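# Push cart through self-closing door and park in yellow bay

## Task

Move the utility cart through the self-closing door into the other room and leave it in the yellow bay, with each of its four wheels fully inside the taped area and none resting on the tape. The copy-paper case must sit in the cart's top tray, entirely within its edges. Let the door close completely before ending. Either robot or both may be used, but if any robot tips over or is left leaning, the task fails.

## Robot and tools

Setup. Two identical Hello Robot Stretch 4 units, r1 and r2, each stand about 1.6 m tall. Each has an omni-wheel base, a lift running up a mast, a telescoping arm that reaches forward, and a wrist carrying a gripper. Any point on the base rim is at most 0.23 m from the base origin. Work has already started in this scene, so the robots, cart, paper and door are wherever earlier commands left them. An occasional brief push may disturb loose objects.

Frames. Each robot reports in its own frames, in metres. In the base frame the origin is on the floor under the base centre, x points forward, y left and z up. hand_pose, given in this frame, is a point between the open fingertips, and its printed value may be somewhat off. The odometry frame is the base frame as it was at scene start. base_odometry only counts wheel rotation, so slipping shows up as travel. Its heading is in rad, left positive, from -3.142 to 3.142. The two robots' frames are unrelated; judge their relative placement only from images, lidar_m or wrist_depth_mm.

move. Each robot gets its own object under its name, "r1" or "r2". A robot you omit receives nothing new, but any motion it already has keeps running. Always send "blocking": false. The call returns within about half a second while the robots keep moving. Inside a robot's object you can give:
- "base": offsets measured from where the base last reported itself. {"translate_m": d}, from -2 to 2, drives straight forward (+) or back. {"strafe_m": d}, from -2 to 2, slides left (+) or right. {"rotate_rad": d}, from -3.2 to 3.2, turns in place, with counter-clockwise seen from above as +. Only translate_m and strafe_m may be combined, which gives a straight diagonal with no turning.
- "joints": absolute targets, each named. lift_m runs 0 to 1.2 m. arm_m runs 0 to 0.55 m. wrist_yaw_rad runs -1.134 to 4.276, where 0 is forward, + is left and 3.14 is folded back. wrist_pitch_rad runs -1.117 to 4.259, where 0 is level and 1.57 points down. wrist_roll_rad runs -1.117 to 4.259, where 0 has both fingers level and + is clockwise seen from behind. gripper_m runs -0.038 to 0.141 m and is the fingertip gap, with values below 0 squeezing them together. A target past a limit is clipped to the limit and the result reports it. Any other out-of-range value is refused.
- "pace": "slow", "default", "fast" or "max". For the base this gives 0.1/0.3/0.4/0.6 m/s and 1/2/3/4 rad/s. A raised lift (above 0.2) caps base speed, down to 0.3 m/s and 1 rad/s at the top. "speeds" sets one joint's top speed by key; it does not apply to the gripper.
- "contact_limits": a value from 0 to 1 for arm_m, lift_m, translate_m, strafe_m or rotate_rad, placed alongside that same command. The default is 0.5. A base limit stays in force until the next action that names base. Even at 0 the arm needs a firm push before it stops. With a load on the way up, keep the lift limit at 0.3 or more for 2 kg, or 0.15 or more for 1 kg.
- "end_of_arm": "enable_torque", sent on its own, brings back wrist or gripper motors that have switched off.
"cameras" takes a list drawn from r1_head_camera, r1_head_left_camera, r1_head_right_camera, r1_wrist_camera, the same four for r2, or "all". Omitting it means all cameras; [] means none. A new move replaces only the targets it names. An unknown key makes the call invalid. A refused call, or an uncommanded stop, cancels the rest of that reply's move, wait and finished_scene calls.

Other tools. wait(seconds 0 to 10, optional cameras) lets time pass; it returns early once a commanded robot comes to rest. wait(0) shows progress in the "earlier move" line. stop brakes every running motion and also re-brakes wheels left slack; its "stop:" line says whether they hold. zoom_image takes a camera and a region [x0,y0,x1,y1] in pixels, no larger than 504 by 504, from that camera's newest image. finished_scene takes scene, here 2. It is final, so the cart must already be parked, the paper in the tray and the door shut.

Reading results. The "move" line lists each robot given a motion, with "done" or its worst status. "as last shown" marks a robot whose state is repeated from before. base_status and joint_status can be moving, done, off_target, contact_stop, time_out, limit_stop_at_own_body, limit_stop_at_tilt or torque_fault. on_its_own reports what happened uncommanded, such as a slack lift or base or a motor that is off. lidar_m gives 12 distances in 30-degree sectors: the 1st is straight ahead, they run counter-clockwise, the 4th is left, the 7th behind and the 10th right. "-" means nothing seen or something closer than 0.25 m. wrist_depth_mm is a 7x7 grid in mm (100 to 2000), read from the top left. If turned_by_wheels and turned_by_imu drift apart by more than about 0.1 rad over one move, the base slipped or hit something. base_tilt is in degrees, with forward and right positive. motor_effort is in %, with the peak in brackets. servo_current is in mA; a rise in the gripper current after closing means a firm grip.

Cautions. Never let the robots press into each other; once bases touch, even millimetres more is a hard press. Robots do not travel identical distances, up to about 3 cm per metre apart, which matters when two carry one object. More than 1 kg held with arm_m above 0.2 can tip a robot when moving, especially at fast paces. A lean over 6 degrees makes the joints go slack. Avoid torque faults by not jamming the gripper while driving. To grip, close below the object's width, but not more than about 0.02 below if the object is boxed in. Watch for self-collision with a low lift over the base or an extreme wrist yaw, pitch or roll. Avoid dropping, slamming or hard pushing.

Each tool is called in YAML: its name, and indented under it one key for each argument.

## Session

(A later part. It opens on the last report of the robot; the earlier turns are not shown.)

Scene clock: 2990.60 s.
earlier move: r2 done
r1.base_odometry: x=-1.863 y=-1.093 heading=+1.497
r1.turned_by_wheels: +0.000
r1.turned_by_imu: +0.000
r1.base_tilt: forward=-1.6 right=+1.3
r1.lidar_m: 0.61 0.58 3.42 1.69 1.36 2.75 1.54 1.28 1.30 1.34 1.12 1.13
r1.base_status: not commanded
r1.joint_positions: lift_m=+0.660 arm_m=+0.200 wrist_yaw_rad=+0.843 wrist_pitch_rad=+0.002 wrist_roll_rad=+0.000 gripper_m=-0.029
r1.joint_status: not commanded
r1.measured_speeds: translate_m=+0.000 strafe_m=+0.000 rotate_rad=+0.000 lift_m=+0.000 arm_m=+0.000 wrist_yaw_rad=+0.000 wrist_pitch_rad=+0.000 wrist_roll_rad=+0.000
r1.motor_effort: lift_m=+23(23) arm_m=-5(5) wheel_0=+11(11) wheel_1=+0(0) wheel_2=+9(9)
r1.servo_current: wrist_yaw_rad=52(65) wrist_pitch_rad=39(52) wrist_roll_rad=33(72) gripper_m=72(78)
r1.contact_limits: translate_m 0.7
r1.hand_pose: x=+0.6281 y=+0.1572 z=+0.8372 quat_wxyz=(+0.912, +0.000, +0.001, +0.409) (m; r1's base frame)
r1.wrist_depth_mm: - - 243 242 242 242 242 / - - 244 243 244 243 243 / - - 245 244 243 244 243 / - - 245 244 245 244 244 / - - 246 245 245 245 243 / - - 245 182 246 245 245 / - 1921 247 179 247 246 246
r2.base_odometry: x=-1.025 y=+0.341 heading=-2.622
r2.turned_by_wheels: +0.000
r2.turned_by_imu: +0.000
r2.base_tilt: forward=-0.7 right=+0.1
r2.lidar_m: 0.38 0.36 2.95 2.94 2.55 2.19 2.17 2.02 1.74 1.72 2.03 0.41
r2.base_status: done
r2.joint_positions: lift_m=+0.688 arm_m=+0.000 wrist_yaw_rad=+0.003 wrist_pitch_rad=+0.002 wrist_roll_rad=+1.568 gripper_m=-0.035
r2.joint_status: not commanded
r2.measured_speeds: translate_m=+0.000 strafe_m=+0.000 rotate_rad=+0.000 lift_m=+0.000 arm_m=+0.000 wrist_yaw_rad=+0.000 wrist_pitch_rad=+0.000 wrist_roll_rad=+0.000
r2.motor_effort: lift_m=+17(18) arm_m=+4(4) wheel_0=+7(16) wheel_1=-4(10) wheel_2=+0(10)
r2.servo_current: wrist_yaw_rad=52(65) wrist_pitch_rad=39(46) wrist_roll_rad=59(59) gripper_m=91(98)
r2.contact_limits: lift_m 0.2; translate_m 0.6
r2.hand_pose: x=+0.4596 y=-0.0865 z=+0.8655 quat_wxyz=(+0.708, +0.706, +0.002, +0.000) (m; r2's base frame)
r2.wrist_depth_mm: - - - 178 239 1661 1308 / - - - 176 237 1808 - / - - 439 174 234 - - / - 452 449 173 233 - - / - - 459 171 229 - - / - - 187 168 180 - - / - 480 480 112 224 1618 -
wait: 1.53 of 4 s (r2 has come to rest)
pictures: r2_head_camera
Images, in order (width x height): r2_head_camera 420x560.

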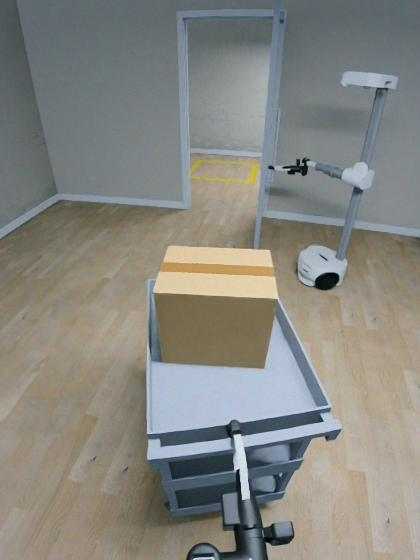

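move:
  r2: {"base": {"translate_m": 0.45, "strafe_m": 0.0}, "pace": "slow", "contact_limits": {"translate_m": 0.6}}
  blocking: false
  cameras: []

wait:
  seconds: 6
  cameras: ["r2_head_camera"]

Scene clock: 3000.70 s.
move: r2 moving
r1.base_odometry: x=-1.863 y=-1.093 heading=+1.497
r1.turned_by_wheels: +0.000
r1.turned_by_imu: +0.000
r1.base_tilt: forward=-1.6 right=+1.2
r1.lidar_m: 0.59 0.59 3.43 1.67 1.34 2.79 1.51 1.29 1.28 1.36 1.15 1.14
r1.base_status: not commanded
r1.joint_positions: lift_m=+0.660 arm_m=+0.200 wrist_yaw_rad=+0.843 wrist_pitch_rad=+0.002 wrist_roll_rad=+0.000 gripper_m=-0.029
r1.joint_status: not commanded
r1.measured_speeds: translate_m=+0.000 strafe_m=+0.000 rotate_rad=+0.000 lift_m=+0.000 arm_m=+0.000 wrist_yaw_rad=+0.000 wrist_pitch_rad=+0.000 wrist_roll_rad=+0.000
r1.motor_effort: lift_m=+23(23) arm_m=-5(5) wheel_0=+11(11) wheel_1=+0(0) wheel_2=+9(9)
r1.servo_current: wrist_yaw_rad=46(65) wrist_pitch_rad=52(52) wrist_roll_rad=26(65) gripper_m=72(78)
r1.contact_limits: translate_m 0.7
r1.hand_pose: x=+0.6281 y=+0.1572 z=+0.8372 quat_wxyz=(+0.912, +0.000, +0.001, +0.409) (m; r1's base frame)
r1.wrist_depth_mm: - - 243 243 242 243 242 / - - 244 244 243 243 243 / - - 244 244 244 243 244 / - - 245 245 244 244 243 / - - 246 245 245 245 245 / - - 246 182 246 245 244 / - 1921 247 179 247 246 245
r2.base_odometry: x=-1.035 y=+0.335 heading=-2.622
r2.turned_by_wheels: +0.000
r2.turned_by_imu: +0.000
r2.base_tilt: forward=-0.7 right=+0.1
r2.lidar_m: 0.36 0.38 2.93 2.92 2.55 2.21 2.21 2.03 1.71 1.75 2.02 0.40
r2.base_status: translate_m moving; strafe_m moving
r2.joint_positions: lift_m=+0.688 arm_m=+0.000 wrist_yaw_rad=-0.001 wrist_pitch_rad=+0.002 wrist_roll_rad=+1.568 gripper_m=-0.035
r2.joint_status: not commanded
r2.measured_speeds: translate_m=+0.050 strafe_m=-0.001 rotate_rad=+0.000 lift_m=+0.000 arm_m=+0.000 wrist_yaw_rad=-0.008 wrist_pitch_rad=+0.000 wrist_roll_rad=+0.000
r2.motor_effort: lift_m=+17(18) arm_m=+4(4) wheel_0=+8(13) wheel_1=+6(9) wheel_2=-17(18)
r2.servo_current: wrist_yaw_rad=46(52) wrist_pitch_rad=46(52) wrist_roll_rad=39(59) gripper_m=91(98)
r2.contact_limits: lift_m 0.2; translate_m 0.6
r2.hand_pose: x=+0.4592 y=-0.0877 z=+0.8655 quat_wxyz=(+0.708, +0.706, +0.000, -0.001) (m; r2's base frame)
r2.wrist_depth_mm: - - - 180 242 1708 1205 / - - - 178 238 1808 - / - - - 174 235 - - / - - 449 172 232 - - / - - 459 169 229 - - / - - 186 166 181 - - / - 469 469 112 223 574 -
pictures: none
No camera images: "cameras" was empty.

Scene clock: 3005.97 s.
earlier move: r2 done
r1.base_odometry: x=-1.863 y=-1.093 heading=+1.497
r1.turned_by_wheels: +0.000
r1.turned_by_imu: +0.000
r1.base_tilt: forward=-1.7 right=+1.3
r1.lidar_m: 0.58 0.59 3.40 1.06 0.96 2.78 1.54 1.28 1.31 1.37 1.14 1.13
r1.base_status: not commanded
r1.joint_positions: lift_m=+0.660 arm_m=+0.200 wrist_yaw_rad=+0.843 wrist_pitch_rad=+0.002 wrist_roll_rad=+0.000 gripper_m=-0.029
r1.joint_status: not commanded
r1.measured_speeds: translate_m=+0.000 strafe_m=+0.000 rotate_rad=+0.000 lift_m=+0.000 arm_m=+0.000 wrist_yaw_rad=+0.000 wrist_pitch_rad=+0.000 wrist_roll_rad=+0.000
r1.motor_effort: lift_m=+23(23) arm_m=-5(5) wheel_0=+11(11) wheel_1=+0(1) wheel_2=+9(9)
r1.servo_current: wrist_yaw_rad=52(78) wrist_pitch_rad=33(52) wrist_roll_rad=46(65) gripper_m=78(78)
r1.contact_limits: translate_m 0.7
r1.hand_pose: x=+0.6281 y=+0.1572 z=+0.8372 quat_wxyz=(+0.912, +0.000, +0.001, +0.409) (m; r1's base frame)
r1.wrist_depth_mm: - - 243 243 243 242 242 / - - 244 243 243 243 242 / - - 244 244 243 243 243 / - - 246 244 244 245 244 / - - 245 245 245 245 245 / - - 246 182 245 245 245 / - 1921 247 179 246 245 246
r2.base_odometry: x=-1.415 y=+0.118 heading=-2.622
r2.turned_by_wheels: +0.000
r2.turned_by_imu: -0.002
r2.base_tilt: forward=-0.7 right=+0.1
r2.lidar_m: 0.42 3.30 2.86 2.85 3.04 2.64 2.63 2.11 1.85 1.87 0.41 0.37
r2.base_status: done
r2.joint_positions: lift_m=+0.688 arm_m=+0.000 wrist_yaw_rad=-0.007 wrist_pitch_rad=+0.002 wrist_roll_rad=+1.568 gripper_m=-0.035
r2.joint_status: not commanded
r2.measured_speeds: translate_m=+0.000 strafe_m=+0.000 rotate_rad=+0.000 lift_m=+0.000 arm_m=+0.000 wrist_yaw_rad=+0.000 wrist_pitch_rad=+0.000 wrist_roll_rad=+0.000
r2.motor_effort: lift_m=+17(18) arm_m=+4(4) wheel_0=+3(13) wheel_1=+4(9) wheel_2=-8(18)
r2.servo_current: wrist_yaw_rad=52(72) wrist_pitch_rad=39(52) wrist_roll_rad=33(59) gripper_m=85(98)
r2.contact_limits: lift_m 0.2; translate_m 0.6
r2.hand_pose: x=+0.4586 y=-0.0895 z=+0.8655 quat_wxyz=(+0.708, +0.706, -0.002, -0.003) (m; r2's base frame)
r2.wrist_depth_mm: - 364 364 118 175 175 - / - 384 384 - 180 183 - / - 433 424 132 193 - - / - - 473 144 206 707 - / - - 517 151 220 1618 564 / - - 184 160 181 1708 512 / - - - 112 248 1808 1229
wait: 5.27 of 6 s (r2 has come to rest)
pictures: r2_head_camera
Images, in order (width x height): r2_head_camera 420x560.

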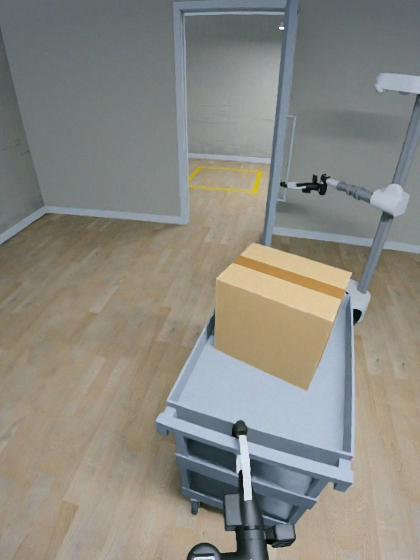

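move:
  blocking: false
  cameras: ["r2_head_camera", "r2_head_left_camera", "r2_head_right_camera", "r1_head_camera"]

Scene clock: 3038.93 s.
r1.base_odometry: x=-1.863 y=-1.093 heading=+1.497
r1.turned_by_wheels: +0.000
r1.turned_by_imu: +0.000
r1.base_tilt: forward=-1.6 right=+1.3
r1.lidar_m: 0.59 0.60 3.42 1.09 0.97 2.80 1.52 1.29 1.31 1.38 1.14 1.16
r1.base_status: not commanded
r1.joint_positions: lift_m=+0.660 arm_m=+0.200 wrist_yaw_rad=+0.843 wrist_pitch_rad=+0.002 wrist_roll_rad=+0.000 gripper_m=-0.029
r1.joint_status: not commanded
r1.measured_speeds: translate_m=+0.000 strafe_m=+0.000 rotate_rad=+0.000 lift_m=+0.000 arm_m=+0.000 wrist_yaw_rad=+0.000 wrist_pitch_rad=+0.000 wrist_roll_rad=+0.000
r1.motor_effort: lift_m=+23(23) arm_m=-5(5) wheel_0=+10(11) wheel_1=+0(1) wheel_2=+9(9)
r1.servo_current: wrist_yaw_rad=39(78) wrist_pitch_rad=39(52) wrist_roll_rad=72(65) gripper_m=72(78)
r1.contact_limits: translate_m 0.7
r1.hand_pose: x=+0.6281 y=+0.1572 z=+0.8372 quat_wxyz=(+0.912, +0.000, +0.001, +0.409) (m; r1's base frame)
r1.wrist_depth_mm: - - 243 243 242 242 242 / - - 244 244 243 242 243 / - - 245 244 244 243 243 / - - 245 245 244 243 244 / - - 246 245 245 244 245 / - - 246 182 245 245 245 / - 1921 247 179 246 246 246
r2.base_odometry: x=-1.415 y=+0.118 heading=-2.622
r2.turned_by_wheels: +0.000
r2.turned_by_imu: +0.000
r2.base_tilt: forward=-0.7 right=+0.1
r2.lidar_m: 0.42 3.31 2.84 2.84 3.03 2.62 2.61 2.18 1.87 1.85 0.41 0.39
r2.base_status: done
r2.joint_positions: lift_m=+0.688 arm_m=+0.000 wrist_yaw_rad=-0.007 wrist_pitch_rad=+0.002 wrist_roll_rad=+1.568 gripper_m=-0.035
r2.joint_status: not commanded
r2.measured_speeds: translate_m=+0.000 strafe_m=+0.000 rotate_rad=+0.000 lift_m=+0.000 arm_m=+0.000 wrist_yaw_rad=+0.000 wrist_pitch_rad=+0.000 wrist_roll_rad=+0.000
r2.motor_effort: lift_m=+17(18) arm_m=+4(4) wheel_0=+3(13) wheel_1=+4(9) wheel_2=-9(18)
r2.servo_current: wrist_yaw_rad=52(72) wrist_pitch_rad=39(52) wrist_roll_rad=46(59) gripper_m=98(98)
r2.contact_limits: lift_m 0.2; translate_m 0.6
r2.hand_pose: x=+0.4586 y=-0.0895 z=+0.8655 quat_wxyz=(+0.708, +0.706, -0.002, -0.003) (m; r2's base frame)
r2.wrist_depth_mm: - 366 366 118 174 174 - / - 382 384 - 180 182 - / - 430 424 132 194 - - / - - 469 144 206 699 - / - - 521 152 219 1661 564 / - - 184 160 181 1708 508 / - - - 112 248 1863 1229
pictures: r1_head_camera, r2_head_camera, r2_head_left_camera, r2_head_right_camera
Images, in order (width x height): r1_head_camera 420x560, r2_head_camera 420x560, r2_head_left_camera 420x672, r2_head_right_camera 420x672.

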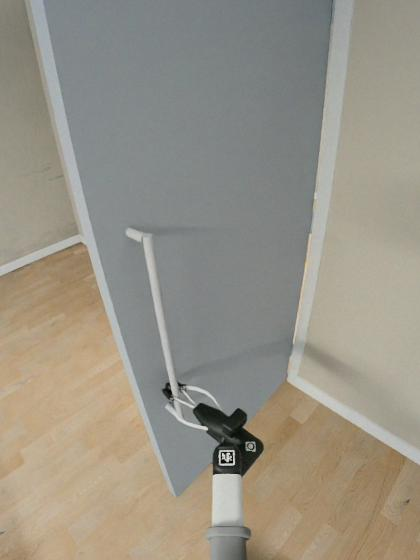

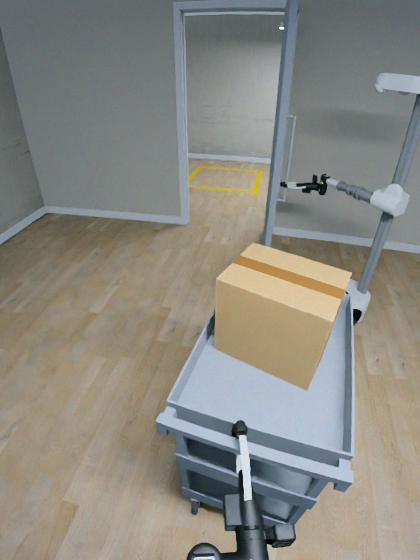

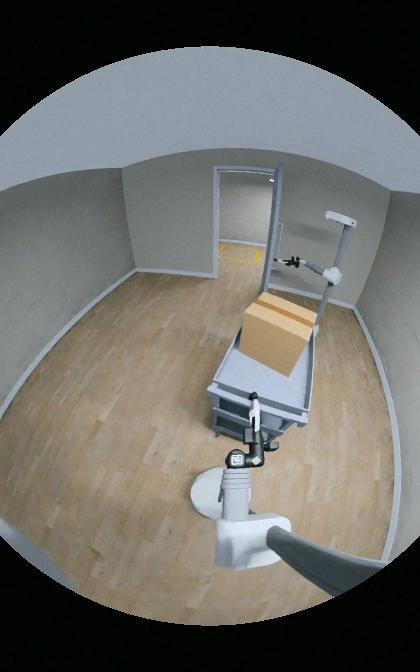

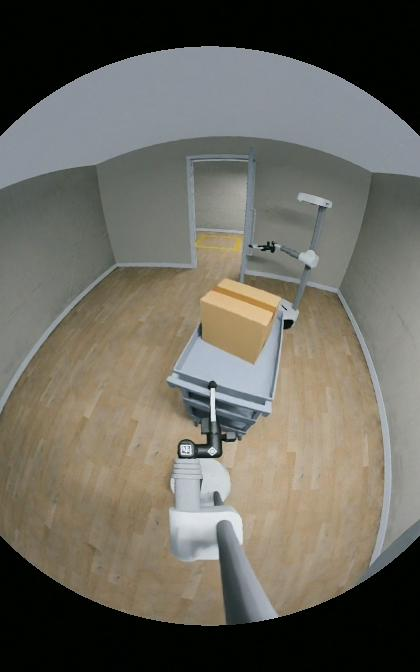

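move:
  blocking: false
  r2: {"base": {"rotate_rad": -0.08}, "pace": "slow", "contact_limits": {"rotate_rad": 0.6}}
  cameras: []

wait:
  seconds: 2
  cameras: ["r2_head_camera"]

Scene clock: 3108.90 s.
move: r2 moving
r1.base_odometry: x=-1.863 y=-1.093 heading=+1.497
r1.turned_by_wheels: +0.000
r1.turned_by_imu: +0.000
r1.base_tilt: forward=-1.6 right=+1.3
r1.lidar_m: 0.57 0.55 3.42 1.05 0.94 2.81 1.52 1.29 1.28 1.36 1.15 1.14
r1.base_status: not commanded
r1.joint_positions: lift_m=+0.660 arm_m=+0.200 wrist_yaw_rad=+0.843 wrist_pitch_rad=+0.002 wrist_roll_rad=+0.000 gripper_m=-0.029
r1.joint_status: not commanded
r1.measured_speeds: translate_m=+0.000 strafe_m=+0.000 rotate_rad=+0.000 lift_m=+0.000 arm_m=+0.000 wrist_yaw_rad=+0.000 wrist_pitch_rad=+0.000 wrist_roll_rad=+0.000
r1.motor_effort: lift_m=+23(23) arm_m=-5(5) wheel_0=+11(11) wheel_1=+0(0) wheel_2=+9(9)
r1.servo_current: wrist_yaw_rad=59(78) wrist_pitch_rad=39(52) wrist_roll_rad=39(59) gripper_m=72(72)
r1.contact_limits: translate_m 0.7
r1.hand_pose: x=+0.6281 y=+0.1572 z=+0.8372 quat_wxyz=(+0.912, +0.000, +0.001, +0.409) (m; r1's base frame)
r1.wrist_depth_mm: - - 243 243 243 243 242 / - - 244 243 243 243 243 / - - 244 244 244 244 243 / - - 244 244 245 244 244 / - - 245 245 245 245 245 / - - 246 182 246 245 244 / - 1983 247 178 245 245 246
r2.base_odometry: x=-1.415 y=+0.118 heading=-2.698
r2.turned_by_wheels: -0.076
r2.turned_by_imu: -0.073
r2.base_tilt: forward=-0.7 right=+0.0
r2.lidar_m: 0.40 3.44 2.86 2.83 3.17 2.64 2.62 2.27 1.87 1.86 2.06 0.40
r2.base_status: rotate_rad moving
r2.joint_positions: lift_m=+0.688 arm_m=+0.000 wrist_yaw_rad=+0.007 wrist_pitch_rad=+0.002 wrist_roll_rad=+1.568 gripper_m=-0.035
r2.joint_status: not commanded
r2.measured_speeds: translate_m=+0.000 strafe_m=-0.001 rotate_rad=-0.084 lift_m=+0.000 arm_m=+0.000 wrist_yaw_rad=+0.000 wrist_pitch_rad=+0.000 wrist_roll_rad=+0.000
r2.motor_effort: lift_m=+17(18) arm_m=+4(4) wheel_0=+10(12) wheel_1=+5(9) wheel_2=+8(9)
r2.servo_current: wrist_yaw_rad=59(59) wrist_pitch_rad=39(46) wrist_roll_rad=39(52) gripper_m=91(98)
r2.contact_limits: lift_m 0.2; rotate_rad 0.6
r2.hand_pose: x=+0.4599 y=-0.0854 z=+0.8655 quat_wxyz=(+0.708, +0.706, +0.003, +0.002) (m; r2's base frame)
r2.wrist_depth_mm: - 473 455 122 177 178 - / - 387 384 127 186 186 - / - 424 418 138 196 - - / - - 459 145 206 - - / - - 508 153 218 683 - / - - 186 160 181 1756 517 / - - - 112 245 1808 1255
pictures: none
No camera images: "cameras" was empty.

Scene clock: 3109.30 s.
earlier move: r2 done
r1.base_odometry: x=-1.863 y=-1.093 heading=+1.497
r1.turned_by_wheels: +0.000
r1.turned_by_imu: +0.000
r1.base_tilt: forward=-1.6 right=+1.3
r1.lidar_m: 0.59 0.62 3.41 1.08 0.95 2.80 1.55 1.29 1.29 1.36 1.11 1.13
r1.base_status: not commanded
r1.joint_positions: lift_m=+0.660 arm_m=+0.200 wrist_yaw_rad=+0.843 wrist_pitch_rad=+0.002 wrist_roll_rad=+0.000 gripper_m=-0.029
r1.joint_status: not commanded
r1.measured_speeds: translate_m=+0.000 strafe_m=+0.000 rotate_rad=+0.000 lift_m=+0.000 arm_m=+0.000 wrist_yaw_rad=+0.000 wrist_pitch_rad=+0.000 wrist_roll_rad=+0.000
r1.motor_effort: lift_m=+23(23) arm_m=-5(5) wheel_0=+11(11) wheel_1=+0(0) wheel_2=+9(9)
r1.servo_current: wrist_yaw_rad=46(78) wrist_pitch_rad=46(52) wrist_roll_rad=59(59) gripper_m=72(78)
r1.contact_limits: translate_m 0.7
r1.hand_pose: x=+0.6281 y=+0.1572 z=+0.8372 quat_wxyz=(+0.912, +0.000, +0.001, +0.409) (m; r1's base frame)
r1.wrist_depth_mm: - - 242 243 243 243 242 / - - 244 244 243 243 243 / - - 244 244 244 244 243 / - - 246 244 245 244 244 / - - 246 245 245 245 244 / - - 246 182 246 246 245 / - 1921 247 179 247 246 245
r2.base_odometry: x=-1.415 y=+0.118 heading=-2.700
r2.turned_by_wheels: -0.002
r2.turned_by_imu: -0.002
r2.base_tilt: forward=-0.7 right=+0.1
r2.lidar_m: 0.40 3.46 2.83 2.82 3.20 2.62 2.61 2.24 1.87 1.84 2.11 0.38
r2.base_status: done
r2.joint_positions: lift_m=+0.688 arm_m=+0.000 wrist_yaw_rad=+0.007 wrist_pitch_rad=+0.002 wrist_roll_rad=+1.568 gripper_m=-0.035
r2.joint_status: not commanded
r2.measured_speeds: translate_m=+0.000 strafe_m=+0.000 rotate_rad=+0.000 lift_m=+0.000 arm_m=+0.000 wrist_yaw_rad=+0.000 wrist_pitch_rad=+0.000 wrist_roll_rad=+0.000
r2.motor_effort: lift_m=+17(18) arm_m=+2(4) wheel_0=+7(12) wheel_1=+4(9) wheel_2=+6(9)
r2.servo_current: wrist_yaw_rad=52(59) wrist_pitch_rad=46(46) wrist_roll_rad=46(52) gripper_m=85(98)
r2.contact_limits: lift_m 0.2; rotate_rad 0.6
r2.hand_pose: x=+0.4599 y=-0.0854 z=+0.8655 quat_wxyz=(+0.708, +0.706, +0.003, +0.002) (m; r2's base frame)
r2.wrist_depth_mm: - 1661 525 125 182 - - / - 394 389 133 190 189 - / - 427 421 141 198 - - / - - 459 147 208 - - / - - 504 155 220 715 - / - - 185 162 181 1708 512 / - - - 112 244 1708 1255
wait: 0.40 of 2 s (r2 has come to rest)
pictures: r2_head_camera
Images, in order (width x height): r2_head_camera 420x560.

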